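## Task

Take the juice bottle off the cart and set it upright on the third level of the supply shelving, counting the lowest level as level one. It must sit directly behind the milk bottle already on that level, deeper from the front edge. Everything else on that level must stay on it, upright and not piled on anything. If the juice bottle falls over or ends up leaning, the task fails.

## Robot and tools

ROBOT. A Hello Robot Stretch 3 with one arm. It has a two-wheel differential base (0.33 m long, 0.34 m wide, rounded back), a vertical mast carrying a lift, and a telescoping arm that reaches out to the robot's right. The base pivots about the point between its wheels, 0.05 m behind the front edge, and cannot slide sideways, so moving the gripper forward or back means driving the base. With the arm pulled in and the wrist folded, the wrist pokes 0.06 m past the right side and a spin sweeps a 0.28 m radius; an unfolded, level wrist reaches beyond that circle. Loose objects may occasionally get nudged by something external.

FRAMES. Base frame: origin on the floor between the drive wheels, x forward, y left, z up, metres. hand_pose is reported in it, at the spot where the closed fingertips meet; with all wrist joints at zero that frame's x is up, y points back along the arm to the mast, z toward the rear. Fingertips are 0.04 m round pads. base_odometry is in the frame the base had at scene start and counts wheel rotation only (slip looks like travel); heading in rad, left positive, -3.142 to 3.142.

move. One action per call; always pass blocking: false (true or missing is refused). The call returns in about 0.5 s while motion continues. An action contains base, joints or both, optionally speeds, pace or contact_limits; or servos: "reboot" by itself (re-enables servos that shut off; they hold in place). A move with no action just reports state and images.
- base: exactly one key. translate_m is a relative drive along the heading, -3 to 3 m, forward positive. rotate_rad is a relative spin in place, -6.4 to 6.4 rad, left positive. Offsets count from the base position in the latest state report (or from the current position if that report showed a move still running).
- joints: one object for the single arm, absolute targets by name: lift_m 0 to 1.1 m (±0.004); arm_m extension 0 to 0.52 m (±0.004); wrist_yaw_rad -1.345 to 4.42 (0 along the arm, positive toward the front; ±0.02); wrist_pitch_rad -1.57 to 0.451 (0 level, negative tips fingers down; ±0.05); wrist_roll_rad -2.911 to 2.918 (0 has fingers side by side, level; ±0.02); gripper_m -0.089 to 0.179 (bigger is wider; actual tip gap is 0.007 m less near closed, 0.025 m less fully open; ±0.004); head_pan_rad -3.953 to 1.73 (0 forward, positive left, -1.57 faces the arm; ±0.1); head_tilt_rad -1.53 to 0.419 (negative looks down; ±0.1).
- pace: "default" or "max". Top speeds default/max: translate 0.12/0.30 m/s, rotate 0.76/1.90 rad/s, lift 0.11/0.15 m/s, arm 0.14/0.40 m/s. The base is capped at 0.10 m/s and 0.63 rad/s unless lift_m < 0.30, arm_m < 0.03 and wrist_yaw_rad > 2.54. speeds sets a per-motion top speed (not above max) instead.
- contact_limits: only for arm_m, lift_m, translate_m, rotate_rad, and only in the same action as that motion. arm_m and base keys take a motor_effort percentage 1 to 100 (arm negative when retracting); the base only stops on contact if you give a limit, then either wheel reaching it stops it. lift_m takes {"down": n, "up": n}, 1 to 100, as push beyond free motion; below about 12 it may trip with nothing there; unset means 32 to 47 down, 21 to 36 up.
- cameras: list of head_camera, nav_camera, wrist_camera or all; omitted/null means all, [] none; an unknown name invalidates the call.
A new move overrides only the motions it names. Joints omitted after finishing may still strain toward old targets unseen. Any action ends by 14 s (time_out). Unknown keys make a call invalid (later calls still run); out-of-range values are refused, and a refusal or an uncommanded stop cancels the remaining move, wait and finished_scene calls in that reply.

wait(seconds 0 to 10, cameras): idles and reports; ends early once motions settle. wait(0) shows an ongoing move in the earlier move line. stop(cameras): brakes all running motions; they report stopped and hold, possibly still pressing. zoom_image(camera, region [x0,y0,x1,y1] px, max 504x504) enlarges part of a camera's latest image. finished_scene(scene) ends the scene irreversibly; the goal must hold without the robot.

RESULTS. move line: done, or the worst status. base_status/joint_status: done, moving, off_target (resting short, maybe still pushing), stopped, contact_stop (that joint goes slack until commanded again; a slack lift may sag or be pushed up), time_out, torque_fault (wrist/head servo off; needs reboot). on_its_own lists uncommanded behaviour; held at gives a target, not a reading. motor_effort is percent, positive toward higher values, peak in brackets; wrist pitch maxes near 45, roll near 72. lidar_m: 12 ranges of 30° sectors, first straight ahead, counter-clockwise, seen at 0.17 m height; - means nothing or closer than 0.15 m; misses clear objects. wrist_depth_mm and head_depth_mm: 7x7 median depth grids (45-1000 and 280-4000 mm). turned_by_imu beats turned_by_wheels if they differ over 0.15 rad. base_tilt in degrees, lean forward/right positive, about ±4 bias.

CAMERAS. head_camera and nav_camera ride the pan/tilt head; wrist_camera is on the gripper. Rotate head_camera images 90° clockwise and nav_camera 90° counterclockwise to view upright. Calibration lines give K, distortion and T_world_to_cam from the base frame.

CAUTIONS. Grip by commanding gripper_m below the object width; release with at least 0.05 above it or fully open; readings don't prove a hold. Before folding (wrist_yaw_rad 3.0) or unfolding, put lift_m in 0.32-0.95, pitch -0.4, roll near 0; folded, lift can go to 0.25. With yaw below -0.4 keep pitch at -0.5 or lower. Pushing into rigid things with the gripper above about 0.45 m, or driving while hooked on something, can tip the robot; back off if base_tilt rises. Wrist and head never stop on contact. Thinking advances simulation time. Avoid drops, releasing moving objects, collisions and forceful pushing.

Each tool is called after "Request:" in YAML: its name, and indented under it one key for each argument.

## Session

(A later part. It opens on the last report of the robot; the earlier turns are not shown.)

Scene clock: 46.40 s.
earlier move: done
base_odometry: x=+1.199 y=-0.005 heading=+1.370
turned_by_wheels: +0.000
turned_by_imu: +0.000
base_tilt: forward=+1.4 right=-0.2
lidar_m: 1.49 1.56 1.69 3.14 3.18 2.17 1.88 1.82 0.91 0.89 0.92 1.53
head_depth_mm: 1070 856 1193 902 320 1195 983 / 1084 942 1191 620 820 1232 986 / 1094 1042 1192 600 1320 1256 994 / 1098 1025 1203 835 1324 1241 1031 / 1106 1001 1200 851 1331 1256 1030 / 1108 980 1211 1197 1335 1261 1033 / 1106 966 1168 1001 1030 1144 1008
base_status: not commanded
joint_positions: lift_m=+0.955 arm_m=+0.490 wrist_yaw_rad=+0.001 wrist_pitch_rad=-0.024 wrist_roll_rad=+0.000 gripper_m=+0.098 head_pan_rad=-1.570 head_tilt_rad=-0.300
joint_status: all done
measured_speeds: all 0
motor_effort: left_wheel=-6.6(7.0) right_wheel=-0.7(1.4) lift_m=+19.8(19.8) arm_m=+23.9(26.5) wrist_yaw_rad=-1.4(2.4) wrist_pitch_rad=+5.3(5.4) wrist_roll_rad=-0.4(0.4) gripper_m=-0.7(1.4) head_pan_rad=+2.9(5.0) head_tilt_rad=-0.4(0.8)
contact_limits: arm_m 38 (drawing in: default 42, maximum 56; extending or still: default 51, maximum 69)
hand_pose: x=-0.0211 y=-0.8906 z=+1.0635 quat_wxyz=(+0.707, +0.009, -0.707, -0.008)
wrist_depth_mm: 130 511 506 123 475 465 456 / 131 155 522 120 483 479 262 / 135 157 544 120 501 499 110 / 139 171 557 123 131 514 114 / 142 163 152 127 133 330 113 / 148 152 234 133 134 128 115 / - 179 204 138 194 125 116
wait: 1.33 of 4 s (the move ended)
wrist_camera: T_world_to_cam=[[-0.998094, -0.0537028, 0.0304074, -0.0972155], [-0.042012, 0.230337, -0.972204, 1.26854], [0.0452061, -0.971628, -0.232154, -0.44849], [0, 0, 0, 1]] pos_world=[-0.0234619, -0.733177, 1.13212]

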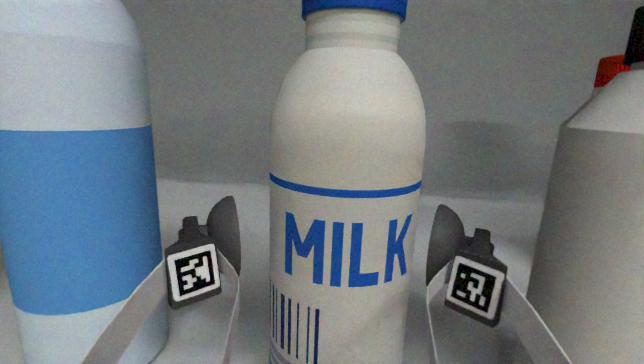

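Request:
move:
  base: {"translate_m":-0.004}
  blocking: false
  cameras: []

Request:
wait:
  seconds: 2
  cameras: []

Request:
move:
  joints: {"gripper_m":0.05}
  blocking: false
  cameras: []

Request:
wait:
  seconds: 3
  cameras: []

Request:
move:
  joints: {"lift_m":0.99,"wrist_pitch_rad":0.03}
  speeds: {"lift_m":0.05}
  blocking: false
  cameras: []

Request:
wait:
  seconds: 3
  cameras: ["wrist_camera"]

Request:
move:
  joints: {"arm_m":0.1}
  blocking: false
  cameras: []

Request:
wait:
  seconds: 6
  cameras: ["wrist_camera","head_camera"]

Scene clock: 47.50 s.
move: moving
base_odometry: x=+1.198 y=-0.009 heading=+1.370
turned_by_wheels: +0.000
turned_by_imu: +0.000
base_tilt: forward=+1.4 right=+0.2
lidar_m: 1.49 1.56 1.70 3.14 3.16 2.16 1.88 1.83 0.91 0.89 0.92 1.54
head_depth_mm: 1073 856 1188 903 320 1194 978 / 1085 933 1196 619 820 1235 988 / 1099 1040 1201 601 1317 1240 992 / 1097 1024 1203 837 1324 1253 1026 / 1104 998 1206 856 1325 1253 1032 / 1108 981 1211 1194 1331 1262 1034 / 1102 969 1178 1049 1041 1156 1014
base_status: translate_m moving
joint_positions: lift_m=+0.955 arm_m=+0.490 wrist_yaw_rad=+0.001 wrist_pitch_rad=-0.024 wrist_roll_rad=+0.000 gripper_m=+0.098 head_pan_rad=-1.570 head_tilt_rad=-0.300
joint_status: not commanded
measured_speeds: all 0
motor_effort: left_wheel=-5.0(8.8) right_wheel=-1.8(5.5) lift_m=+20.2(20.3) arm_m=+24.1(24.8) wrist_yaw_rad=-1.6(2.4) wrist_pitch_rad=+4.8(5.4) wrist_roll_rad=-0.2(0.3) gripper_m=-0.6(1.5) head_pan_rad=+3.9(4.9) head_tilt_rad=-0.4(0.5)
contact_limits: arm_m 38 (drawing in: default 42, maximum 56; extending or still: default 51, maximum 69)
hand_pose: x=-0.0211 y=-0.8906 z=+1.0635 quat_wxyz=(+0.707, +0.009, -0.707, -0.008)
wrist_depth_mm: 132 510 504 124 471 467 454 / 133 165 525 120 488 480 116 / 136 164 543 119 138 498 108 / 140 167 504 123 493 515 109 / 144 162 150 127 138 138 111 / 150 154 147 133 137 125 113 / - 184 196 138 201 125 114

Scene clock: 47.67 s.
earlier move: done
base_odometry: x=+1.198 y=-0.009 heading=+1.370
turned_by_wheels: +0.000
turned_by_imu: +0.000
base_tilt: forward=+1.4 right=-0.1
lidar_m: 1.49 1.55 1.69 3.13 3.18 2.17 1.88 1.83 0.91 0.89 0.92 1.54
head_depth_mm: 1074 855 1193 904 320 1195 976 / 1086 932 1192 617 821 1234 988 / 1093 1043 1190 601 1318 1246 993 / 1099 1023 1198 840 1321 1253 1025 / 1104 1004 1199 851 1331 1250 1032 / 1108 984 1211 1195 1332 1263 1037 / 1106 969 1175 1046 1035 1155 1016
base_status: done
joint_positions: lift_m=+0.955 arm_m=+0.490 wrist_yaw_rad=+0.001 wrist_pitch_rad=-0.024 wrist_roll_rad=+0.000 gripper_m=+0.098 head_pan_rad=-1.570 head_tilt_rad=-0.300
joint_status: not commanded
measured_speeds: all 0
motor_effort: left_wheel=-5.5(8.8) right_wheel=-1.9(5.5) lift_m=+20.3(20.5) arm_m=+23.4(24.8) wrist_yaw_rad=-1.9(2.4) wrist_pitch_rad=+5.3(5.4) wrist_roll_rad=-0.4(0.4) gripper_m=+0.0(1.5) head_pan_rad=+3.7(4.9) head_tilt_rad=+0.0(0.5)
contact_limits: arm_m 38 (drawing in: default 42, maximum 56; extending or still: default 51, maximum 69)
hand_pose: x=-0.0211 y=-0.8906 z=+1.0635 quat_wxyz=(+0.707, +0.009, -0.707, -0.008)
wrist_depth_mm: 132 510 505 124 479 466 452 / 133 164 526 120 489 480 116 / 136 164 540 119 138 500 108 / 140 167 502 122 494 513 109 / 144 163 150 128 138 138 111 / 150 154 147 133 137 125 113 / - 185 194 138 201 125 114
wait: 0.17 of 2 s (the move ended)

Scene clock: 48.17 s.
move: moving
base_odometry: x=+1.198 y=-0.009 heading=+1.370
turned_by_wheels: +0.000
turned_by_imu: +0.000
base_tilt: forward=+1.5 right=-0.1
lidar_m: 1.49 1.56 1.69 3.14 3.16 2.16 1.88 1.82 0.91 0.89 0.92 1.54
head_depth_mm: 1071 856 1190 904 320 1191 980 / 1085 930 1192 619 822 1237 993 / 1094 1041 1200 601 1317 1244 994 / 1100 1015 1200 834 1320 1246 1031 / 1103 1005 1203 855 1329 1255 1033 / 1103 981 1204 1199 1328 1267 1035 / 1102 968 1177 1044 1035 1158 1013
base_status: not commanded
joint_positions: lift_m=+0.955 arm_m=+0.490 wrist_yaw_rad=+0.001 wrist_pitch_rad=-0.024 wrist_roll_rad=+0.000 gripper_m=+0.061 head_pan_rad=-1.570 head_tilt_rad=-0.300
joint_status: gripper_m moving
measured_speeds: all 0
motor_effort: left_wheel=-5.2(5.6) right_wheel=-1.9(2.1) lift_m=+20.5(20.5) arm_m=+23.8(24.6) wrist_yaw_rad=-1.7(2.2) wrist_pitch_rad=+4.7(5.1) wrist_roll_rad=-0.1(0.5) gripper_m=-80.1(81.1) head_pan_rad=+4.0(4.6) head_tilt_rad=+0.3(0.6)
contact_limits: arm_m 38 (drawing in: default 42, maximum 56; extending or still: default 51, maximum 69)
hand_pose: x=-0.0211 y=-0.8906 z=+1.0636 quat_wxyz=(+0.707, +0.009, -0.707, -0.008)
wrist_depth_mm: 130 509 506 123 471 469 455 / 133 164 526 120 488 481 116 / 136 163 547 119 138 498 108 / 141 167 504 123 493 511 109 / 144 168 150 127 140 351 111 / 149 158 134 132 133 131 113 / 154 159 195 138 195 127 115

Scene clock: 48.67 s.
earlier move: done
base_odometry: x=+1.198 y=-0.009 heading=+1.370
turned_by_wheels: +0.000
turned_by_imu: +0.000
base_tilt: forward=+1.4 right=-0.1
lidar_m: 1.49 1.55 1.69 3.15 3.15 2.16 1.88 1.82 0.91 0.89 0.92 1.54
head_depth_mm: 1072 858 1187 904 320 1191 981 / 1089 936 1191 618 818 1233 987 / 1099 1041 1199 601 1323 1250 991 / 1102 1021 1202 836 1316 1253 1032 / 1101 1004 1200 852 1333 1260 1035 / 1104 983 1214 1190 1334 1260 1035 / 1104 965 1175 1046 1039 1156 1011
base_status: not commanded
joint_positions: lift_m=+0.955 arm_m=+0.490 wrist_yaw_rad=+0.001 wrist_pitch_rad=-0.024 wrist_roll_rad=+0.000 gripper_m=+0.050 head_pan_rad=-1.570 head_tilt_rad=-0.300
joint_status: all done
measured_speeds: all 0
motor_effort: left_wheel=-5.4(5.8) right_wheel=-1.7(2.1) lift_m=+20.5(20.8) arm_m=+23.6(24.6) wrist_yaw_rad=-1.9(2.4) wrist_pitch_rad=+4.3(5.1) wrist_roll_rad=-0.3(0.5) gripper_m=-7.8(81.1) head_pan_rad=+2.8(4.6) head_tilt_rad=-0.2(0.6)
contact_limits: arm_m 38 (drawing in: default 42, maximum 56; extending or still: default 51, maximum 69)
hand_pose: x=-0.0211 y=-0.8906 z=+1.0636 quat_wxyz=(+0.707, +0.009, -0.707, -0.008)
wrist_depth_mm: 129 512 503 123 475 466 454 / 133 164 522 119 488 479 116 / 137 164 538 118 499 501 108 / 140 166 502 122 489 516 109 / 144 169 150 127 140 351 111 / 149 158 133 132 132 131 113 / 154 158 203 138 202 127 115
wait: 0.50 of 3 s (the move ended)

Scene clock: 49.17 s.
move: moving
base_odometry: x=+1.198 y=-0.009 heading=+1.370
turned_by_wheels: +0.000
turned_by_imu: +0.000
base_tilt: forward=+1.4 right=-0.2
lidar_m: 1.49 1.55 1.69 3.12 3.14 2.16 1.88 1.82 0.91 0.90 0.92 1.54
head_depth_mm: 1066 858 1189 892 309 1190 973 / 1086 934 1193 480 1311 1239 989 / 1099 1046 1192 587 1322 1245 990 / 1100 1023 1201 830 1321 1250 1023 / 1102 1006 1207 855 1335 1253 1035 / 1108 988 1204 1194 1342 1263 1035 / 1102 968 1176 1044 1039 1155 1015
base_status: not commanded
joint_positions: lift_m=+0.974 arm_m=+0.490 wrist_yaw_rad=+0.001 wrist_pitch_rad=-0.039 wrist_roll_rad=+0.000 gripper_m=+0.050 head_pan_rad=-1.570 head_tilt_rad=-0.300
joint_status: lift_m moving; wrist_pitch_rad moving
measured_speeds: translate_m=+0.000 rotate_rad=+0.000 lift_m=+0.050 arm_m=+0.000 wrist_yaw_rad=+0.000 wrist_pitch_rad=+0.000 wrist_roll_rad=+0.000 head_pan_rad=+0.000 head_tilt_rad=+0.000
motor_effort: left_wheel=-5.3(5.5) right_wheel=-1.3(2.1) lift_m=+36.5(40.1) arm_m=+23.9(24.6) wrist_yaw_rad=-2.1(2.1) wrist_pitch_rad=+13.5(14.2) wrist_roll_rad=+0.0(0.5) gripper_m=-7.3(8.5) head_pan_rad=+3.2(4.2) head_tilt_rad=-0.2(0.8)
contact_limits: arm_m 38 (drawing in: default 42, maximum 56; extending or still: default 51, maximum 69)
hand_pose: x=-0.0211 y=-0.8901 z=+1.0785 quat_wxyz=(+0.707, +0.015, -0.707, -0.014)
wrist_depth_mm: - 511 503 123 475 461 450 / 133 165 519 119 485 479 466 / 137 164 539 118 135 499 114 / 141 167 520 122 507 518 109 / 144 169 151 127 140 351 111 / 150 160 133 132 132 131 113 / 156 160 211 137 217 127 116

Scene clock: 49.90 s.
earlier move: off_target
base_odometry: x=+1.198 y=-0.009 heading=+1.370
turned_by_wheels: +0.000
turned_by_imu: +0.000
base_tilt: forward=+1.4 right=-0.3
lidar_m: 1.49 1.55 1.70 3.14 3.18 2.16 1.88 1.82 0.91 0.89 0.92 1.54
head_depth_mm: 1069 859 1189 875 1306 1241 968 / 1085 936 1198 473 1308 1234 988 / 1096 1046 1193 577 1313 1255 994 / 1103 1023 1204 697 1318 1253 1027 / 1102 1004 1203 856 1328 1254 1037 / 1107 988 1208 1196 1330 1263 1033 / 1104 971 1179 1045 1037 1155 1012
base_status: not commanded
joint_positions: lift_m=+0.990 arm_m=+0.490 wrist_yaw_rad=+0.001 wrist_pitch_rad=-0.040 wrist_roll_rad=+0.000 gripper_m=+0.050 head_pan_rad=-1.570 head_tilt_rad=-0.300
joint_status: wrist_pitch_rad off_target (ended at -0.040, target +0.030); the others done
measured_speeds: all 0
on_its_own: wrist_pitch_rad is at rest, and its effort (+13.3) is outside its rest range (-8 to +12)
motor_effort: left_wheel=-5.4(5.7) right_wheel=-1.5(2.2) lift_m=+37.7(40.2) arm_m=+22.3(24.6) wrist_yaw_rad=-1.5(2.4) wrist_pitch_rad=+13.3(14.2) wrist_roll_rad=-0.2(0.5) gripper_m=-7.0(8.5) head_pan_rad=+3.3(4.8) head_tilt_rad=-0.1(0.8)
contact_limits: arm_m 38 (drawing in: default 42, maximum 56; extending or still: default 51, maximum 69)
hand_pose: x=-0.0211 y=-0.8901 z=+1.0945 quat_wxyz=(+0.707, +0.015, -0.707, -0.014)
wrist_depth_mm: 144 517 501 125 470 464 449 / - 530 523 121 485 482 463 / 136 165 544 119 138 497 128 / 140 167 564 123 516 517 122 / 144 168 151 127 140 388 111 / 150 160 133 131 132 132 113 / 155 160 235 137 244 127 116
wait: 0.73 of 3 s (the move ended)
wrist_camera: T_world_to_cam=[[-0.998098, -0.0540847, 0.0295699, -0.0976686], [-0.0420126, 0.245862, -0.968394, 1.30811], [0.0451052, -0.967795, -0.247666, -0.420438], [0, 0, 0, 1]] pos_world=[-0.0235618, -0.733795, 1.16553]

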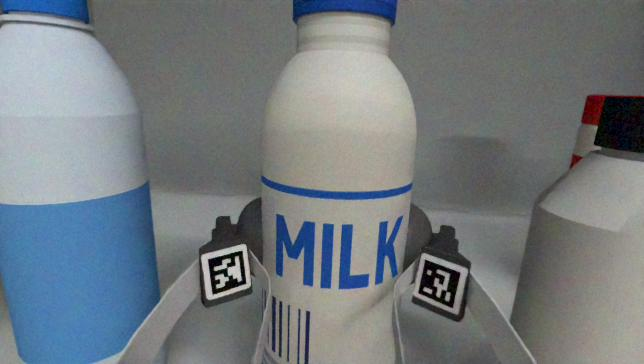

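Scene clock: 50.40 s.
move: moving
base_odometry: x=+1.198 y=-0.009 heading=+1.370
turned_by_wheels: +0.000
turned_by_imu: +0.000
base_tilt: forward=+1.5 right=-0.1
lidar_m: 1.49 1.55 1.69 3.14 3.16 2.16 1.88 1.82 0.91 0.89 0.92 1.54
head_depth_mm: 1069 856 1191 875 1307 1241 967 / 1085 938 1189 464 1314 1229 988 / 1093 1042 1191 563 1324 1250 993 / 1100 1022 1209 709 1328 1247 1027 / 1102 1000 1206 852 1328 1256 1032 / 1105 988 1211 1197 1332 1257 1037 / 1102 967 1174 1039 1035 1155 1013
base_status: not commanded
joint_positions: lift_m=+0.990 arm_m=+0.472 wrist_yaw_rad=+0.001 wrist_pitch_rad=-0.041 wrist_roll_rad=+0.000 gripper_m=+0.050 head_pan_rad=-1.570 head_tilt_rad=-0.300
joint_status: arm_m moving
measured_speeds: translate_m=+0.000 rotate_rad=+0.000 lift_m=+0.000 arm_m=-0.068 wrist_yaw_rad=+0.000 wrist_pitch_rad=+0.000 wrist_roll_rad=+0.000 head_pan_rad=+0.000 head_tilt_rad=+0.000
motor_effort: left_wheel=-5.1(5.6) right_wheel=-1.8(2.3) lift_m=+37.4(38.1) arm_m=-25.5(25.5) wrist_yaw_rad=-1.6(2.1) wrist_pitch_rad=+13.2(13.9) wrist_roll_rad=+0.1(0.6) gripper_m=-6.4(8.5) head_pan_rad=+4.1(4.8) head_tilt_rad=+0.1(0.6)
hand_pose: x=-0.0211 y=-0.8723 z=+1.0942 quat_wxyz=(+0.707, +0.015, -0.707, -0.014)
wrist_depth_mm: 151 530 519 126 481 475 466 / - 537 538 123 504 496 477 / 147 166 558 120 517 508 131 / 153 171 579 123 535 526 126 / 160 173 151 127 140 143 123 / 165 170 133 132 132 137 128 / 174 172 235 136 241 137 133

Scene clock: 53.97 s.
earlier move: done
base_odometry: x=+1.198 y=-0.009 heading=+1.370
turned_by_wheels: +0.000
turned_by_imu: -0.001
base_tilt: forward=+1.5 right=-0.2
lidar_m: 1.49 1.56 1.70 3.15 3.14 2.16 1.88 1.82 0.91 0.89 0.92 1.55
head_depth_mm: 1070 850 1194 905 - - - / 1087 933 1191 976 895 - - / 1094 1038 1200 837 308 - - / 1104 1018 1203 986 296 362 1032 / 1105 1001 1206 854 907 1258 1032 / 1112 981 1209 1191 1343 1262 1034 / 1106 968 1178 1044 1041 1161 1011
base_status: not commanded
joint_positions: lift_m=+0.990 arm_m=+0.100 wrist_yaw_rad=+0.001 wrist_pitch_rad=-0.041 wrist_roll_rad=+0.000 gripper_m=+0.050 head_pan_rad=-1.570 head_tilt_rad=-0.300
joint_status: all done
measured_speeds: all 0
on_its_own: wrist_pitch_rad is at rest, and its effort (+12.9) is outside its rest range (-8 to +12)
motor_effort: left_wheel=-5.1(5.6) right_wheel=-1.8(2.4) lift_m=+31.0(38.1) arm_m=-24.5(26.4) wrist_yaw_rad=-1.7(2.3) wrist_pitch_rad=+12.9(14.5) wrist_roll_rad=-0.1(0.6) gripper_m=-7.6(8.9) head_pan_rad=+3.1(5.0) head_tilt_rad=+0.2(0.8)
hand_pose: x=-0.0211 y=-0.5000 z=+1.0942 quat_wxyz=(+0.707, +0.015, -0.707, -0.014)
wrist_depth_mm: 481 581 - 125 817 798 - / 509 511 - 122 835 820 - / 539 527 524 120 136 565 - / - 543 556 123 501 564 - / - 526 151 127 140 484 471 / - 586 133 132 132 123 - / - 93 814 136 840 833 -
wait: 3.57 of 6 s (the move ended)
pictures: head_camera (sideways), wrist_camera
head_camera: T_world_to_cam=[[0.0145295, 0.24473, -0.969482, 1.27685], [0.999889, -0.00686888, 0.0132513, -0.0214701], [-0.00341629, -0.969567, -0.244802, 0.276744], [0, 0, 0, 1]] pos_world=[0.00386111, -0.0443098, 1.30592]
wrist_camera: T_world_to_cam=[[-0.998107, -0.0539972, 0.0294374, -0.0763884], [-0.0419141, 0.246975, -0.968115, 1.21219], [0.0450052, -0.967516, -0.248771, -0.0416427], [0, 0, 0, 1]] pos_world=[-0.0235618, -0.343796, 1.16543]

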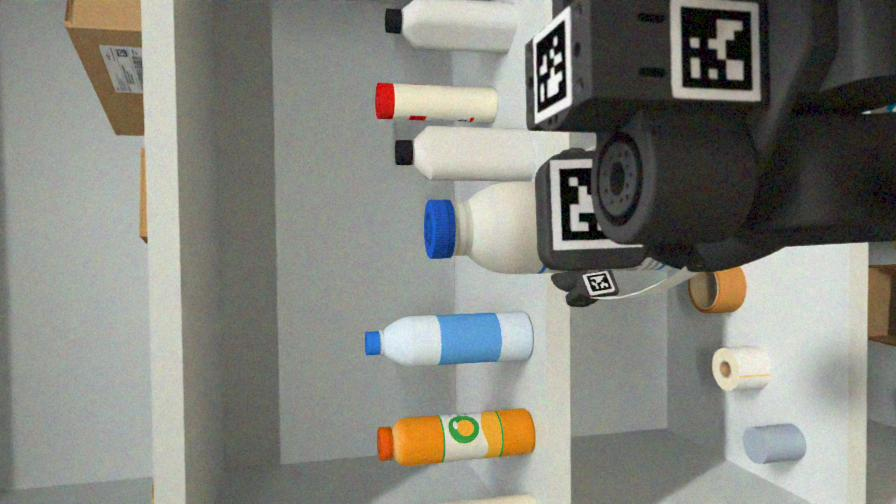

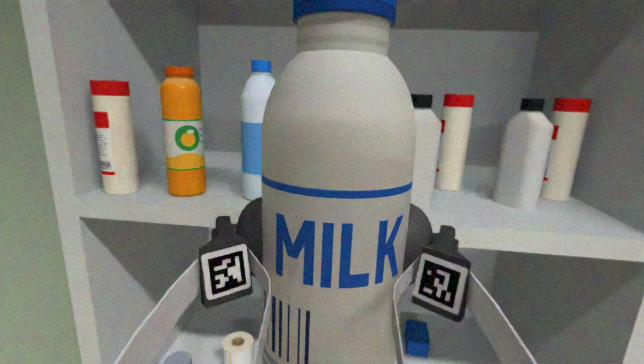

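Request:
move:
  base: {"translate_m":0.08}
  joints: {"lift_m":0.56,"head_tilt_rad":-0.55}
  blocking: false
  cameras: []

Request:
wait:
  seconds: 8
  cameras: ["wrist_camera","head_camera"]

Scene clock: 55.17 s.
move: moving
base_odometry: x=+1.201 y=+0.006 heading=+1.370
turned_by_wheels: +0.000
turned_by_imu: +0.000
base_tilt: forward=+2.0 right=+1.0
lidar_m: 1.48 1.54 1.67 3.14 3.16 2.18 1.89 1.82 0.92 0.90 0.91 1.53
head_depth_mm: 1051 1128 889 - - - 1254 / 1052 1103 852 - - 1363 1270 / 1058 1134 821 306 - - 1268 / 1054 1147 453 309 1057 1418 1275 / 1064 1128 846 1391 1181 1427 1284 / 1062 1157 870 1388 1141 1396 1291 / 1055 1083 861 1143 1093 1189 1295
base_status: translate_m moving
joint_positions: lift_m=+0.965 arm_m=+0.100 wrist_yaw_rad=+0.000 wrist_pitch_rad=-0.041 wrist_roll_rad=+0.000 gripper_m=+0.050 head_pan_rad=-1.570 head_tilt_rad=-0.552
joint_status: lift_m moving; head_tilt_rad moving
measured_speeds: translate_m=+0.058 rotate_rad=+0.000 lift_m=-0.097 arm_m=+0.000 wrist_yaw_rad=+0.000 wrist_pitch_rad=+0.000 wrist_roll_rad=+0.000 head_pan_rad=+0.000 head_tilt_rad=+0.000
motor_effort: left_wheel=+7.7(8.0) right_wheel=+8.5(9.4) lift_m=+21.2(27.7) arm_m=-23.0(24.8) wrist_yaw_rad=-1.0(2.1) wrist_pitch_rad=+13.3(14.0) wrist_roll_rad=-0.3(0.4) gripper_m=-7.6(8.7) head_pan_rad=+3.9(3.9) head_tilt_rad=-2.8(6.7)
hand_pose: x=-0.0213 y=-0.5000 z=+1.0689 quat_wxyz=(+0.707, +0.015, -0.707, -0.015)
wrist_depth_mm: 475 566 - 125 819 804 - / 495 512 513 121 496 814 - / - 527 529 120 136 553 - / - 538 536 123 496 558 530 / - - 150 127 139 468 456 / - 570 133 132 132 125 - / - 112 772 136 817 817 -

Scene clock: 59.40 s.
earlier move: done
base_odometry: x=+1.214 y=+0.070 heading=+1.370
turned_by_wheels: +0.000
turned_by_imu: -0.002
base_tilt: forward=+1.4 right=-0.2
lidar_m: 1.41 1.47 1.58 3.14 3.26 2.23 1.96 1.82 0.96 0.90 0.89 1.46
head_depth_mm: 1049 1116 910 1371 1167 1363 1262 / 1052 1132 834 1372 1154 1361 1260 / 1057 1146 990 1386 1132 1349 1253 / 1062 1125 854 1383 1182 1048 688 / 1060 1136 926 1390 1179 1431 1278 / 1064 1116 846 1358 1143 1373 1270 / 964 961 834 955 1039 1507 1321
base_status: done
joint_positions: lift_m=+0.560 arm_m=+0.100 wrist_yaw_rad=+0.000 wrist_pitch_rad=-0.041 wrist_roll_rad=+0.000 gripper_m=+0.050 head_pan_rad=-1.570 head_tilt_rad=-0.552
joint_status: all done
measured_speeds: all 0
on_its_own: wrist_pitch_rad is at rest, and its effort (+13.6) is outside its rest range (-8 to +12)
motor_effort: left_wheel=+3.5(8.5) right_wheel=+2.8(9.4) lift_m=+21.2(27.7) arm_m=-24.5(25.3) wrist_yaw_rad=-1.4(2.1) wrist_pitch_rad=+13.6(14.2) wrist_roll_rad=-0.2(0.6) gripper_m=-7.2(8.8) head_pan_rad=+3.7(4.6) head_tilt_rad=+1.9(6.7)
hand_pose: x=-0.0213 y=-0.5000 z=+0.6642 quat_wxyz=(+0.707, +0.015, -0.707, -0.015)
wrist_depth_mm: - 505 - 125 819 800 790 / - 509 - 121 840 830 809 / - 515 - 119 126 858 - / - 548 596 123 134 740 - / - 535 150 127 140 525 497 / - 558 132 132 132 483 476 / - 112 784 137 741 757 -
wait: 4.23 of 8 s (the move ended)
pictures: head_camera (sideways), wrist_camera
head_camera: T_world_to_cam=[[0.014285, 0.478902, -0.877752, 1.15714], [0.999892, -0.00983994, 0.0109041, -0.0184064], [-0.00341505, -0.877813, -0.478991, 0.581531], [0, 0, 0, 1]] pos_world=[0.00386066, -0.043863, 1.29443]
wrist_camera: T_world_to_cam=[[-0.998155, -0.0530803, 0.0294671, -0.0635371], [-0.0417207, 0.247115, -0.968088, 0.795927], [0.0441046, -0.967531, -0.248874, -0.148559], [0, 0, 0, 1]] pos_world=[-0.0236611, -0.343793, 0.735427]

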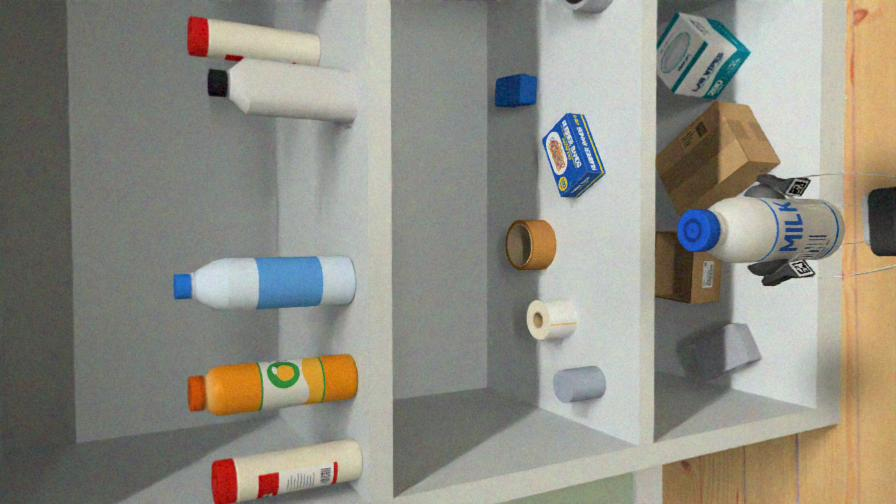

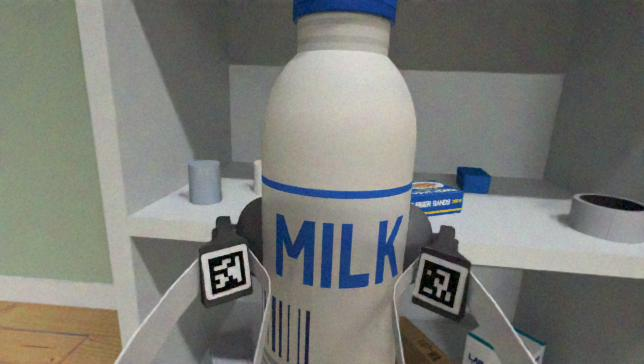

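Request:
move:
  joints: {"arm_m":0.48}
  contact_limits: {"arm_m":45}
  blocking: false
  cameras: []

Request:
wait:
  seconds: 6
  cameras: ["head_camera","wrist_camera"]

Scene clock: 60.43 s.
move: moving
base_odometry: x=+1.214 y=+0.070 heading=+1.370
turned_by_wheels: +0.000
turned_by_imu: +0.000
base_tilt: forward=+1.4 right=-0.1
lidar_m: 1.41 1.47 1.58 3.14 3.26 2.23 1.96 1.82 0.95 0.91 0.89 1.46
head_depth_mm: 1054 1111 907 1383 1166 1367 1255 / 1057 1132 833 1381 1154 1369 1271 / 1059 1150 987 1375 1133 1330 1262 / 1063 1123 857 1393 1175 708 697 / 1059 1145 926 1389 1174 1434 1282 / 1071 1111 844 1359 1148 1366 1271 / 964 962 833 956 1043 1513 1330
base_status: not commanded
joint_positions: lift_m=+0.560 arm_m=+0.118 wrist_yaw_rad=+0.000 wrist_pitch_rad=-0.041 wrist_roll_rad=+0.000 gripper_m=+0.050 head_pan_rad=-1.570 head_tilt_rad=-0.552
joint_status: arm_m moving
measured_speeds: translate_m=+0.000 rotate_rad=+0.000 lift_m=+0.000 arm_m=+0.068 wrist_yaw_rad=+0.000 wrist_pitch_rad=+0.000 wrist_roll_rad=+0.000 head_pan_rad=+0.000 head_tilt_rad=+0.000
motor_effort: left_wheel=+3.4(3.8) right_wheel=+3.4(3.6) lift_m=+22.2(22.4) arm_m=+25.3(26.6) wrist_yaw_rad=-1.2(1.2) wrist_pitch_rad=+13.8(14.4) wrist_roll_rad=-0.1(0.3) gripper_m=-7.8(8.2) head_pan_rad=+3.3(3.7) head_tilt_rad=+2.7(2.8)
contact_limits: arm_m 45 (drawing in: default 42, maximum 56; extending or still: default 51, maximum 69)
hand_pose: x=-0.0213 y=-0.5177 z=+0.6640 quat_wxyz=(+0.707, +0.015, -0.707, -0.015)
wrist_depth_mm: 454 499 842 125 811 788 781 / - 507 - 121 827 817 787 / - 514 - 119 134 842 - / - 523 575 123 134 748 - / - 522 151 127 139 519 494 / - 544 132 132 132 471 463 / - 112 793 137 740 756 -

Scene clock: 63.93 s.
earlier move: done
base_odometry: x=+1.214 y=+0.070 heading=+1.370
turned_by_wheels: +0.000
turned_by_imu: -0.001
base_tilt: forward=+1.5 right=-0.1
lidar_m: 1.41 1.47 1.58 3.14 3.26 2.23 1.96 1.82 0.95 0.91 0.89 1.46
head_depth_mm: 1050 1110 917 1381 1164 1370 1265 / 1058 1128 829 1384 1157 1333 534 / 1060 1147 990 1387 1118 751 1261 / 1061 1135 863 1368 995 1409 1273 / 1060 1135 932 1396 1173 1426 1283 / 1064 1119 845 1354 1142 1361 1274 / 962 965 835 959 1042 1499 1324
base_status: not commanded
joint_positions: lift_m=+0.560 arm_m=+0.480 wrist_yaw_rad=+0.000 wrist_pitch_rad=-0.041 wrist_roll_rad=+0.000 gripper_m=+0.050 head_pan_rad=-1.570 head_tilt_rad=-0.550
joint_status: all done
measured_speeds: all 0
on_its_own: wrist_pitch_rad is at rest, and its effort (+13.1) is outside its rest range (-8 to +12)
motor_effort: left_wheel=+3.5(3.8) right_wheel=+2.9(3.8) lift_m=+25.7(25.8) arm_m=+24.9(26.8) wrist_yaw_rad=-1.1(1.5) wrist_pitch_rad=+13.1(14.4) wrist_roll_rad=-0.2(0.5) gripper_m=-7.6(8.9) head_pan_rad=+2.7(5.1) head_tilt_rad=+4.0(5.4)
contact_limits: arm_m 45 (drawing in: default 42, maximum 56; extending or still: default 51, maximum 69)
hand_pose: x=-0.0213 y=-0.8800 z=+0.6640 quat_wxyz=(+0.707, +0.015, -0.707, -0.015)
wrist_depth_mm: 377 507 517 125 484 475 467 / 378 513 535 122 504 492 477 / 385 524 559 119 137 507 497 / 387 530 576 123 532 533 515 / 392 455 151 127 139 516 496 / 330 348 133 132 132 300 365 / 260 258 271 137 258 227 239
wait: 3.50 of 6 s (the move ended)
pictures: head_camera (sideways), wrist_camera
head_camera: T_world_to_cam=[[0.0142907, 0.477017, -0.878778, 1.15847], [0.999892, -0.00981915, 0.0109302, -0.0184404], [-0.00341497, -0.878839, -0.477106, 0.57909], [0, 0, 0, 1]] pos_world=[0.00386067, -0.0438645, 1.29453]
wrist_camera: T_world_to_cam=[[-0.998156, -0.0530911, 0.0294406, -0.083693], [-0.0417158, 0.247515, -0.967986, 0.889949], [0.0441044, -0.967428, -0.249273, -0.515878], [0, 0, 0, 1]] pos_world=[-0.0236612, -0.723794, 0.735328]

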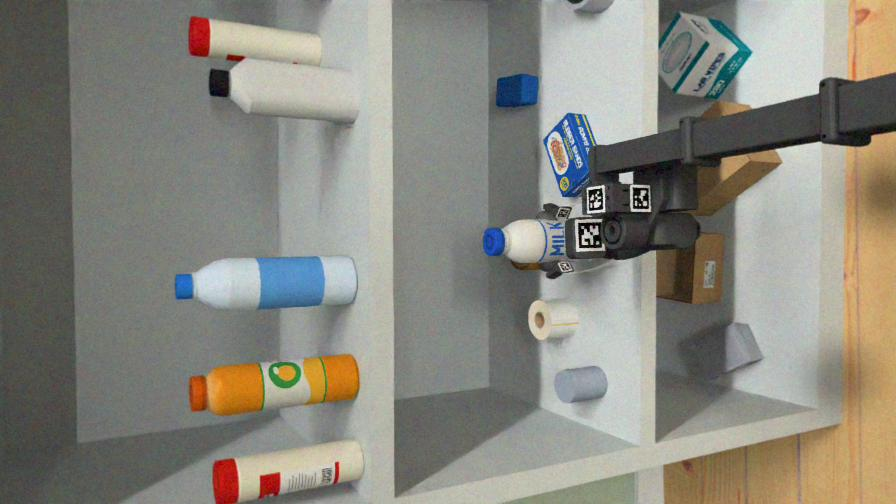

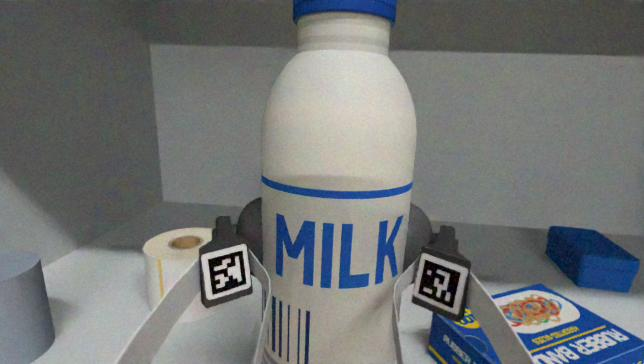

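Request:
move:
  joints: {"lift_m":0.503}
  speeds: {"lift_m":0.04}
  contact_limits: {"lift_m":{"down":14}}
  blocking: false
  cameras: []

Request:
wait:
  seconds: 4
  cameras: ["wrist_camera"]

Scene clock: 64.87 s.
move: moving
base_odometry: x=+1.214 y=+0.070 heading=+1.370
turned_by_wheels: +0.000
turned_by_imu: +0.000
base_tilt: forward=+1.4 right=-0.1
lidar_m: 1.41 1.47 1.58 3.13 3.25 2.22 1.96 1.82 0.95 0.90 0.89 1.46
head_depth_mm: 1049 1115 913 1376 1166 1374 1268 / 1053 1126 830 1385 1157 1357 551 / 1063 1148 994 1384 1115 754 1272 / 1054 1137 858 1391 996 1409 1276 / 1063 1139 931 1395 1168 1428 1280 / 1063 1116 846 1352 1148 1373 1273 / 963 958 834 956 1041 1501 1323
base_status: not commanded
joint_positions: lift_m=+0.544 arm_m=+0.480 wrist_yaw_rad=+0.000 wrist_pitch_rad=-0.041 wrist_roll_rad=+0.000 gripper_m=+0.050 head_pan_rad=-1.570 head_tilt_rad=-0.550
joint_status: lift_m moving
measured_speeds: translate_m=+0.000 rotate_rad=+0.000 lift_m=-0.040 arm_m=+0.000 wrist_yaw_rad=+0.000 wrist_pitch_rad=+0.000 wrist_roll_rad=+0.000 head_pan_rad=+0.000 head_tilt_rad=+0.000
motor_effort: left_wheel=+3.2(3.6) right_wheel=+2.3(3.9) lift_m=+17.2(24.4) arm_m=+24.7(25.2) wrist_yaw_rad=-0.7(1.5) wrist_pitch_rad=+13.3(14.2) wrist_roll_rad=-0.2(0.3) gripper_m=-7.8(8.4) head_pan_rad=+2.8(4.5) head_tilt_rad=+4.7(4.9)
contact_limits: arm_m 45 (drawing in: default 42, maximum 56; extending or still: default 51, maximum 69); lift_m down 14 (down: maximum 72; up: maximum 65)
hand_pose: x=-0.0213 y=-0.8800 z=+0.6479 quat_wxyz=(+0.707, +0.015, -0.707, -0.015)
wrist_depth_mm: 379 508 517 125 488 471 461 / 380 510 540 121 499 496 483 / 383 521 556 119 137 512 502 / 385 532 581 123 534 528 512 / 377 404 151 127 140 478 417 / 306 320 133 132 132 259 353 / 254 238 251 137 248 213 225

Scene clock: 66.27 s.
earlier move: done
base_odometry: x=+1.214 y=+0.070 heading=+1.370
turned_by_wheels: +0.000
turned_by_imu: +0.000
base_tilt: forward=+1.3 right=-0.1
lidar_m: 1.41 1.47 1.58 3.14 3.26 2.23 1.96 1.82 0.95 0.91 0.89 1.46
head_depth_mm: 1050 1115 916 1383 1174 1368 1268 / 1054 1130 833 1377 1160 1364 611 / 1058 1147 993 1394 1118 773 1268 / 1060 1135 864 1392 1031 1365 1279 / 1058 1141 936 1389 1177 1425 1281 / 1065 1113 844 1356 1147 1367 1272 / 964 962 834 954 1041 1517 1326
base_status: not commanded
joint_positions: lift_m=+0.503 arm_m=+0.480 wrist_yaw_rad=+0.000 wrist_pitch_rad=-0.035 wrist_roll_rad=+0.000 gripper_m=+0.050 head_pan_rad=-1.570 head_tilt_rad=-0.550
joint_status: all done
measured_speeds: all 0
motor_effort: left_wheel=+3.2(3.6) right_wheel=+2.9(3.9) lift_m=+19.5(24.4) arm_m=+23.3(25.2) wrist_yaw_rad=-0.9(1.6) wrist_pitch_rad=+12.0(14.2) wrist_roll_rad=-0.1(0.5) gripper_m=-8.3(8.5) head_pan_rad=+2.9(4.6) head_tilt_rad=+4.1(4.9)
contact_limits: arm_m 45 (drawing in: default 42, maximum 56; extending or still: default 51, maximum 69); lift_m down 14 (down: maximum 72; up: maximum 65)
hand_pose: x=-0.0213 y=-0.8802 z=+0.6086 quat_wxyz=(+0.707, +0.013, -0.707, -0.013)
wrist_depth_mm: 375 508 518 121 481 476 462 / 379 514 539 118 497 492 480 / 381 516 554 118 509 507 497 / 387 467 318 121 474 525 507 / 337 300 151 126 139 372 349 / 245 253 132 132 132 201 208 / 200 188 198 137 203 187 201
wait: 1.40 of 4 s (the move ended)
wrist_camera: T_world_to_cam=[[-0.998155, -0.0529135, 0.0297686, -0.0821156], [-0.0417215, 0.241613, -0.969475, 0.83204], [0.0441058, -0.968929, -0.243375, -0.534828], [0, 0, 0, 1]] pos_world=[-0.0236611, -0.723587, 0.678923]

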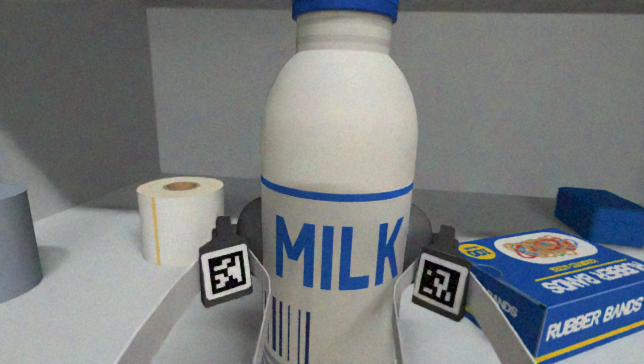

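Just touching; lower slightly more.

Request:
move:
  joints: {"lift_m":0.494}
  speeds: {"lift_m":0.03}
  contact_limits: {"lift_m":{"down":14}}
  blocking: false
  cameras: []

Request:
wait:
  seconds: 2
  cameras: []

Request:
move:
  joints: {"gripper_m":0.115}
  blocking: false
  cameras: []

Request:
wait:
  seconds: 3
  cameras: ["wrist_camera"]

Request:
move:
  joints: {"arm_m":0.34}
  speeds: {"arm_m":0.08}
  blocking: false
  cameras: []

Request:
wait:
  seconds: 4
  cameras: ["wrist_camera"]

Request:
move:
  joints: {"arm_m":0.0}
  speeds: {"arm_m":0.25}
  blocking: false
  cameras: []

Request:
wait:
  seconds: 4

Scene clock: 67.30 s.
move: moving
base_odometry: x=+1.214 y=+0.070 heading=+1.370
turned_by_wheels: +0.000
turned_by_imu: +0.000
base_tilt: forward=+1.4 right=-0.1
lidar_m: 1.41 1.47 1.58 3.13 3.27 2.23 1.96 1.82 0.95 0.90 0.89 1.46
head_depth_mm: 1050 1110 913 1374 1169 1374 1259 / 1056 1126 832 1381 1154 1367 636 / 1060 1147 990 1383 1119 772 1266 / 1060 1137 863 1386 1024 1375 1273 / 1064 1144 934 1393 1178 1426 1279 / 1064 1111 846 1356 1144 1365 1277 / 965 964 834 952 1040 1517 1325
base_status: not commanded
joint_positions: lift_m=+0.494 arm_m=+0.480 wrist_yaw_rad=+0.000 wrist_pitch_rad=-0.006 wrist_roll_rad=+0.000 gripper_m=+0.050 head_pan_rad=-1.570 head_tilt_rad=-0.550
joint_status: lift_m moving
measured_speeds: all 0
motor_effort: left_wheel=+3.3(3.4) right_wheel=+2.4(3.2) lift_m=+16.4(21.8) arm_m=+22.6(24.0) wrist_yaw_rad=-0.4(1.2) wrist_pitch_rad=+6.9(12.8) wrist_roll_rad=-0.3(0.3) gripper_m=-7.3(8.3) head_pan_rad=+3.2(3.5) head_tilt_rad=+3.5(4.6)
contact_limits: arm_m 45 (drawing in: default 42, maximum 56; extending or still: default 51, maximum 69); lift_m down 14 (down: maximum 72; up: maximum 65)
hand_pose: x=-0.0213 y=-0.8811 z=+0.6072 quat_wxyz=(+0.707, +0.002, -0.707, -0.002)
wrist_depth_mm: 374 505 520 124 489 478 469 / 377 515 547 120 502 495 485 / 382 518 547 119 136 509 495 / 388 469 527 123 511 523 507 / 345 305 151 127 139 393 354 / 247 256 132 131 132 200 204 / 200 187 197 137 202 180 201

Scene clock: 67.53 s.
earlier move: done
base_odometry: x=+1.214 y=+0.070 heading=+1.370
turned_by_wheels: +0.000
turned_by_imu: +0.000
base_tilt: forward=+1.2 right=-0.2
lidar_m: 1.41 1.47 1.58 3.14 3.26 2.23 1.96 1.82 0.95 0.90 0.89 1.46
head_depth_mm: 1050 1113 915 1375 1175 1369 1263 / 1060 1128 832 1384 1160 1364 636 / 1056 1145 996 1382 1117 774 1269 / 1061 1137 864 1391 1025 1370 1274 / 1064 1146 932 1401 1174 1431 1281 / 1064 1119 845 1359 1144 1363 1276 / 963 961 831 956 1043 1523 1319
base_status: not commanded
joint_positions: lift_m=+0.494 arm_m=+0.480 wrist_yaw_rad=+0.000 wrist_pitch_rad=-0.006 wrist_roll_rad=+0.000 gripper_m=+0.050 head_pan_rad=-1.570 head_tilt_rad=-0.550
joint_status: all done
measured_speeds: all 0
motor_effort: left_wheel=+3.1(3.4) right_wheel=+3.3(3.3) lift_m=+17.5(21.8) arm_m=+23.0(24.0) wrist_yaw_rad=-0.5(1.4) wrist_pitch_rad=+6.7(12.8) wrist_roll_rad=-0.3(0.3) gripper_m=-7.3(8.3) head_pan_rad=+3.0(3.7) head_tilt_rad=+4.7(5.1)
contact_limits: arm_m 45 (drawing in: default 42, maximum 56; extending or still: default 51, maximum 69); lift_m down 14 (down: maximum 72; up: maximum 65)
hand_pose: x=-0.0213 y=-0.8811 z=+0.6072 quat_wxyz=(+0.707, +0.002, -0.707, -0.002)
wrist_depth_mm: 374 506 517 124 490 480 471 / 378 515 543 120 501 498 484 / 384 519 556 119 136 509 499 / 387 473 526 122 512 522 505 / 348 307 151 127 139 396 354 / 246 256 133 131 132 200 204 / 201 187 196 136 202 181 200
wait: 0.23 of 2 s (the move ended)

Scene clock: 68.03 s.
move: moving
base_odometry: x=+1.214 y=+0.070 heading=+1.370
turned_by_wheels: +0.000
turned_by_imu: +0.000
base_tilt: forward=+1.4 right=-0.2
lidar_m: 1.41 1.47 1.58 3.15 3.26 2.22 1.96 1.82 0.96 0.91 0.89 1.46
head_depth_mm: 1051 1116 912 1377 1175 1374 1262 / 1056 1129 832 1381 1154 1367 636 / 1058 1150 996 1381 1116 771 1268 / 1060 1137 861 1392 1031 1380 1277 / 1063 1135 934 1391 1173 1424 1284 / 1071 1118 845 1357 1144 1370 1274 / 963 963 838 955 1036 1509 1324
base_status: not commanded
joint_positions: lift_m=+0.494 arm_m=+0.480 wrist_yaw_rad=+0.000 wrist_pitch_rad=+0.003 wrist_roll_rad=+0.000 gripper_m=+0.087 head_pan_rad=-1.570 head_tilt_rad=-0.550
joint_status: gripper_m moving
measured_speeds: translate_m=+0.000 rotate_rad=+0.000 lift_m=+0.000 arm_m=+0.000 wrist_yaw_rad=+0.000 wrist_pitch_rad=+0.024 wrist_roll_rad=+0.000 head_pan_rad=+0.000 head_tilt_rad=+0.000
motor_effort: left_wheel=+3.2(3.4) right_wheel=+2.7(3.5) lift_m=+17.5(17.8) arm_m=+22.2(23.0) wrist_yaw_rad=-0.7(1.4) wrist_pitch_rad=+4.5(7.4) wrist_roll_rad=-0.1(0.3) gripper_m=+76.0(78.2) head_pan_rad=+2.9(4.1) head_tilt_rad=+4.5(4.6)
contact_limits: arm_m 45 (drawing in: default 42, maximum 56; extending or still: default 51, maximum 69); lift_m down 14 (down: maximum 72; up: maximum 65)
hand_pose: x=-0.0213 y=-0.8813 z=+0.6093 quat_wxyz=(+0.707, -0.001, -0.707, +0.001)
wrist_depth_mm: 376 506 520 125 490 484 472 / 377 513 539 122 502 494 483 / 384 518 550 119 137 508 495 / 386 475 564 123 530 525 511 / 355 313 151 127 140 410 355 / 248 237 143 131 133 193 209 / 210 189 207 136 206 178 200

Scene clock: 68.70 s.
earlier move: done
base_odometry: x=+1.214 y=+0.070 heading=+1.370
turned_by_wheels: +0.000
turned_by_imu: +0.000
base_tilt: forward=+1.4 right=-0.2
lidar_m: 1.41 1.47 1.58 3.15 3.27 2.24 1.96 1.82 0.95 0.91 0.89 1.46
head_depth_mm: 1051 1111 912 1373 1165 1367 1264 / 1055 1128 829 1383 1163 1367 635 / 1056 1146 993 1383 1116 773 1262 / 1057 1137 862 1388 1019 1378 1274 / 1068 1140 934 1402 1171 1424 1279 / 1068 1117 845 1358 1146 1369 1275 / 962 959 833 953 1039 1509 1331
base_status: not commanded
joint_positions: lift_m=+0.494 arm_m=+0.480 wrist_yaw_rad=+0.000 wrist_pitch_rad=+0.005 wrist_roll_rad=+0.000 gripper_m=+0.115 head_pan_rad=-1.570 head_tilt_rad=-0.550
joint_status: all done
measured_speeds: all 0
motor_effort: left_wheel=+3.5(3.5) right_wheel=+3.2(3.5) lift_m=+17.6(17.8) arm_m=+22.0(23.0) wrist_yaw_rad=-0.5(1.5) wrist_pitch_rad=+4.8(7.4) wrist_roll_rad=-0.3(0.3) gripper_m=+0.0(78.9) head_pan_rad=+3.4(4.4) head_tilt_rad=+4.1(4.7)
contact_limits: arm_m 45 (drawing in: default 42, maximum 56; extending or still: default 51, maximum 69); lift_m down 14 (down: maximum 72; up: maximum 65)
hand_pose: x=-0.0213 y=-0.8813 z=+0.6098 quat_wxyz=(+0.707, -0.001, -0.707, +0.002)
wrist_depth_mm: 373 508 522 125 496 479 470 / 379 516 533 123 502 500 484 / 382 517 553 119 513 511 491 / 389 473 573 123 530 521 508 / 360 315 150 127 140 274 355 / 261 124 241 131 144 128 211 / - 198 200 137 208 201 201
wait: 0.67 of 3 s (the move ended)
wrist_camera: T_world_to_cam=[[-0.998155, -0.0516793, 0.0318585, -0.0824014], [-0.0417186, 0.202645, -0.978363, 0.804644], [0.0441052, -0.977888, -0.204427, -0.567271], [0, 0, 0, 1]] pos_world=[-0.0236612, -0.722043, 0.673894]

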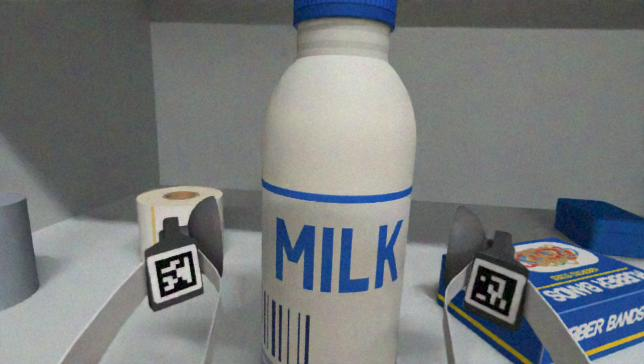

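Scene clock: 69.20 s.
move: moving
base_odometry: x=+1.214 y=+0.070 heading=+1.370
turned_by_wheels: +0.000
turned_by_imu: +0.000
base_tilt: forward=+1.3 right=-0.1
lidar_m: 1.41 1.47 1.58 3.15 3.24 2.23 1.96 1.82 0.96 0.90 0.89 1.46
head_depth_mm: 1052 1109 912 1380 1168 1369 1267 / 1055 1126 833 1383 1157 1362 638 / 1061 1150 998 1390 1138 764 1266 / 1060 1133 862 1393 1031 1373 1279 / 1062 1141 933 1394 1171 1431 1287 / 1063 1117 844 1359 1143 1366 1273 / 965 960 835 956 1037 1512 1328
base_status: not commanded
joint_positions: lift_m=+0.494 arm_m=+0.462 wrist_yaw_rad=+0.000 wrist_pitch_rad=+0.005 wrist_roll_rad=+0.000 gripper_m=+0.115 head_pan_rad=-1.570 head_tilt_rad=-0.550
joint_status: arm_m moving
measured_speeds: translate_m=+0.000 rotate_rad=+0.000 lift_m=+0.000 arm_m=-0.068 wrist_yaw_rad=+0.000 wrist_pitch_rad=+0.000 wrist_roll_rad=+0.000 head_pan_rad=+0.000 head_tilt_rad=+0.000
motor_effort: left_wheel=+3.4(3.5) right_wheel=+2.9(4.0) lift_m=+17.7(17.8) arm_m=-24.8(25.6) wrist_yaw_rad=-1.0(1.2) wrist_pitch_rad=+4.6(5.6) wrist_roll_rad=-0.5(0.5) gripper_m=-0.3(1.1) head_pan_rad=+2.8(4.7) head_tilt_rad=+3.6(4.3)
contact_limits: lift_m down 14 (down: maximum 72; up: maximum 65)
hand_pose: x=-0.0213 y=-0.8636 z=+0.6099 quat_wxyz=(+0.707, -0.001, -0.707, +0.002)
wrist_depth_mm: 380 508 539 138 506 493 485 / 382 513 550 140 514 508 498 / 385 518 569 134 529 521 511 / 389 480 585 139 536 538 524 / 314 335 164 144 153 273 368 / 256 123 243 148 162 128 225 / - 199 202 153 206 202 217

Scene clock: 71.30 s.
earlier move: done
base_odometry: x=+1.214 y=+0.070 heading=+1.370
turned_by_wheels: +0.000
turned_by_imu: -0.001
base_tilt: forward=+1.2 right=+0.0
lidar_m: 1.41 1.47 1.58 3.13 3.27 2.23 1.96 1.82 0.95 0.91 0.89 1.46
head_depth_mm: 1051 1121 913 1369 1169 1365 1263 / 1058 1130 832 1380 1155 1370 639 / 1056 1147 998 1387 1138 1041 668 / 1061 1133 861 1393 1058 919 1260 / 1060 1135 933 1395 1178 1430 1277 / 1068 1114 845 1359 1149 1363 1272 / 967 961 836 955 1039 1518 1318
base_status: not commanded
joint_positions: lift_m=+0.494 arm_m=+0.340 wrist_yaw_rad=+0.000 wrist_pitch_rad=+0.005 wrist_roll_rad=+0.000 gripper_m=+0.115 head_pan_rad=-1.570 head_tilt_rad=-0.550
joint_status: all done
measured_speeds: all 0
motor_effort: left_wheel=+3.0(3.6) right_wheel=+2.9(4.0) lift_m=+17.9(17.9) arm_m=-24.9(25.9) wrist_yaw_rad=-0.7(1.4) wrist_pitch_rad=+5.0(6.1) wrist_roll_rad=-0.3(0.5) gripper_m=+0.1(1.1) head_pan_rad=+2.4(4.7) head_tilt_rad=+4.4(4.7)
contact_limits: lift_m down 14 (down: maximum 72; up: maximum 65)
hand_pose: x=-0.0213 y=-0.7413 z=+0.6100 quat_wxyz=(+0.707, -0.001, -0.707, +0.002)
wrist_depth_mm: 382 512 656 630 618 599 591 / 384 520 673 267 636 621 611 / 389 500 693 259 650 639 615 / 376 367 430 268 661 643 633 / 354 351 350 277 365 344 429 / 283 124 264 275 267 128 296 / - 500 799 756 254 246 239
wait: 2.10 of 4 s (the move ended)
wrist_camera: T_world_to_cam=[[-0.998155, -0.0516634, 0.031885, -0.0751749], [-0.0417189, 0.202145, -0.978467, 0.776052], [0.0441055, -0.977992, -0.203928, -0.430763], [0, 0, 0, 1]] pos_world=[-0.0236612, -0.582042, 0.673894]

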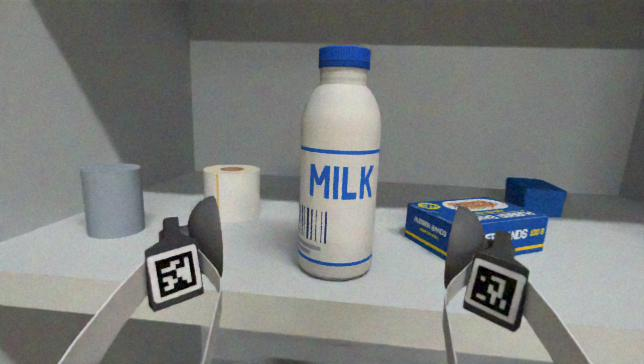

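Scene clock: 71.80 s.
move: moving
base_odometry: x=+1.214 y=+0.070 heading=+1.370
turned_by_wheels: +0.000
turned_by_imu: +0.000
base_tilt: forward=+1.4 right=-0.2
lidar_m: 1.41 1.47 1.58 3.12 3.27 2.23 1.96 1.82 0.96 0.91 0.89 1.46
head_depth_mm: 1050 1115 912 1373 1173 1371 1265 / 1054 1126 830 1382 1155 1361 1221 / 1059 1150 996 1377 1136 1295 641 / 1061 1137 866 1394 1062 1048 1248 / 1065 1138 933 1397 1174 1429 1279 / 1063 1116 846 1361 1145 1367 1274 / 968 961 836 954 1042 1509 1323
base_status: not commanded
joint_positions: lift_m=+0.494 arm_m=+0.322 wrist_yaw_rad=+0.000 wrist_pitch_rad=+0.005 wrist_roll_rad=+0.000 gripper_m=+0.115 head_pan_rad=-1.570 head_tilt_rad=-0.550
joint_status: arm_m moving
measured_speeds: translate_m=+0.000 rotate_rad=+0.000 lift_m=+0.000 arm_m=-0.068 wrist_yaw_rad=+0.000 wrist_pitch_rad=+0.000 wrist_roll_rad=+0.000 head_pan_rad=+0.000 head_tilt_rad=+0.000
motor_effort: left_wheel=+3.1(3.5) right_wheel=+2.7(3.4) lift_m=+17.7(18.0) arm_m=-24.2(26.2) wrist_yaw_rad=-0.7(1.1) wrist_pitch_rad=+5.2(5.5) wrist_roll_rad=+0.2(0.3) gripper_m=+0.7(1.2) head_pan_rad=+2.6(4.5) head_tilt_rad=+3.9(4.6)
contact_limits: lift_m down 14 (down: maximum 72; up: maximum 65)
hand_pose: x=-0.0213 y=-0.7236 z=+0.6100 quat_wxyz=(+0.707, -0.001, -0.707, +0.002)
wrist_depth_mm: 384 514 665 646 632 615 604 / 386 519 685 282 653 640 625 / 390 498 707 276 674 651 643 / 393 373 493 283 676 657 645 / 356 365 353 297 369 356 427 / 298 124 282 277 280 128 295 / - 527 801 791 758 265 254

Scene clock: 74.70 s.
earlier move: done
base_odometry: x=+1.214 y=+0.070 heading=+1.370
turned_by_wheels: +0.000
turned_by_imu: -0.001
base_tilt: forward=+1.4 right=-0.1
lidar_m: 1.41 1.47 1.58 3.15 3.25 2.23 1.96 1.82 0.95 0.90 0.89 1.46
head_depth_mm: 1053 1111 913 1384 1170 1363 1264 / 1057 1127 831 1381 1154 1372 1270 / 1060 1144 995 1393 1136 1367 1268 / 1060 1140 862 1393 1059 1430 1274 / 1064 1144 937 1397 1177 1430 1287 / 1061 1117 846 1358 1149 1365 1272 / 962 963 833 955 1039 1515 1326
base_status: not commanded
joint_positions: lift_m=+0.494 arm_m=+0.000 wrist_yaw_rad=+0.000 wrist_pitch_rad=+0.006 wrist_roll_rad=+0.000 gripper_m=+0.115 head_pan_rad=-1.570 head_tilt_rad=-0.550
joint_status: all done
measured_speeds: all 0
motor_effort: left_wheel=+3.2(3.6) right_wheel=+3.6(3.6) lift_m=+17.8(18.1) arm_m=-23.9(26.2) wrist_yaw_rad=-0.9(1.5) wrist_pitch_rad=+4.2(5.5) wrist_roll_rad=+0.0(0.4) gripper_m=+0.1(1.6) head_pan_rad=+2.6(4.5) head_tilt_rad=+3.8(4.6)
contact_limits: lift_m down 14 (down: maximum 72; up: maximum 65)
hand_pose: x=-0.0213 y=-0.4014 z=+0.6101 quat_wxyz=(+0.707, -0.002, -0.707, +0.002)
wrist_depth_mm: - 576 - - - - - / - - - - - 903 - / - - - - - - - / - - 643 599 657 654 585 / - - - - - 151 548 / - 124 - - - 122 - / 983 899 814 876 782 796 -
wait: 2.90 of 4 s (the move ended)
pictures: head_camera (sideways), nav_camera (sideways), wrist_camera
head_camera: T_world_to_cam=[[0.0142912, 0.47682, -0.878885, 1.1586], [0.999892, -0.00981697, 0.0109329, -0.0184438], [-0.00341495, -0.878946, -0.476909, 0.57883], [0, 0, 0, 1]] pos_world=[0.00386068, -0.0438646, 1.29453]
nav_camera: T_world_to_cam=[[0.0465817, -0.484097, 0.873774, -1.09455], [-0.998081, -0.0582873, 0.0209156, 0.0279346], [0.0408048, -0.873071, -0.485883, 0.593253], [0, 0, 0, 1]] pos_world=[0.0546594, -0.0102876, 1.24405]
wrist_camera: T_world_to_cam=[[-0.998156, -0.0516407, 0.0319183, -0.0576294], [-0.0417191, 0.20153, -0.978593, 0.707357], [0.0441028, -0.97812, -0.203313, -0.0986709], [0, 0, 0, 1]] pos_world=[-0.0236611, -0.242041, 0.673993]

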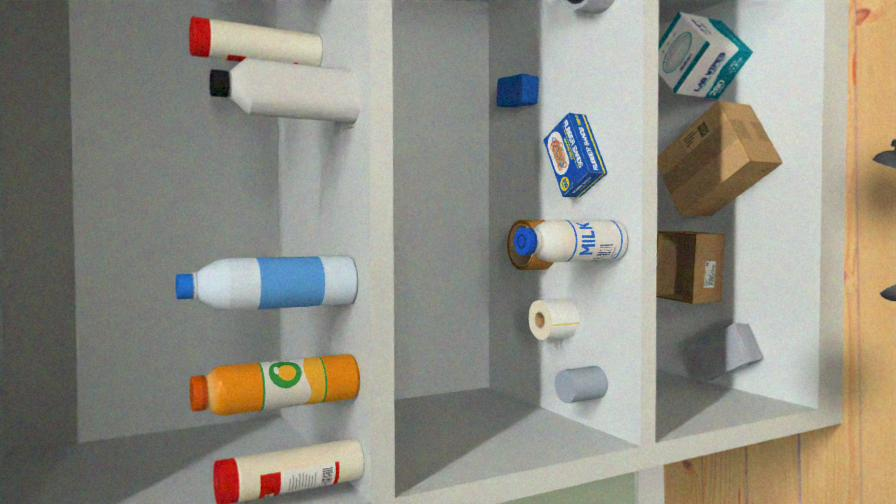

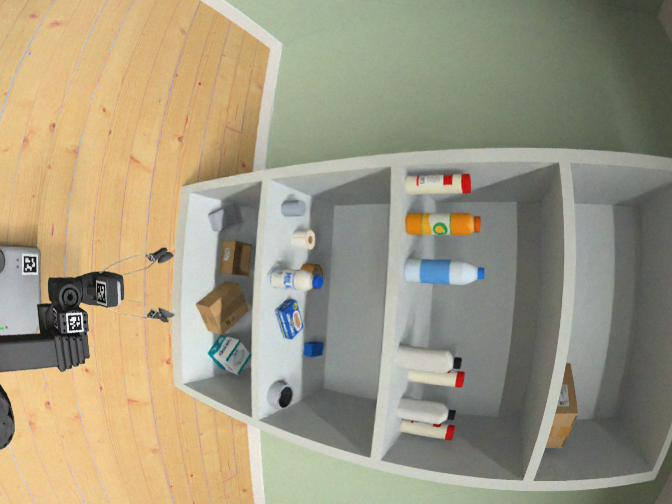

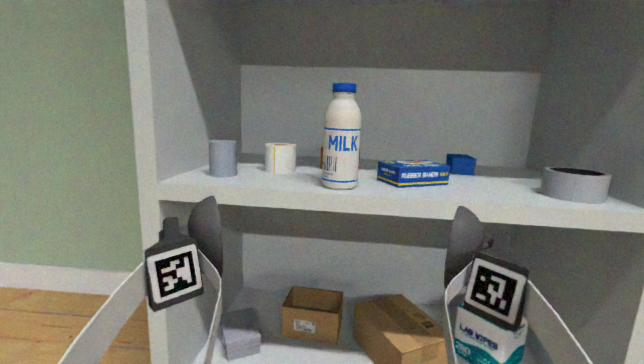

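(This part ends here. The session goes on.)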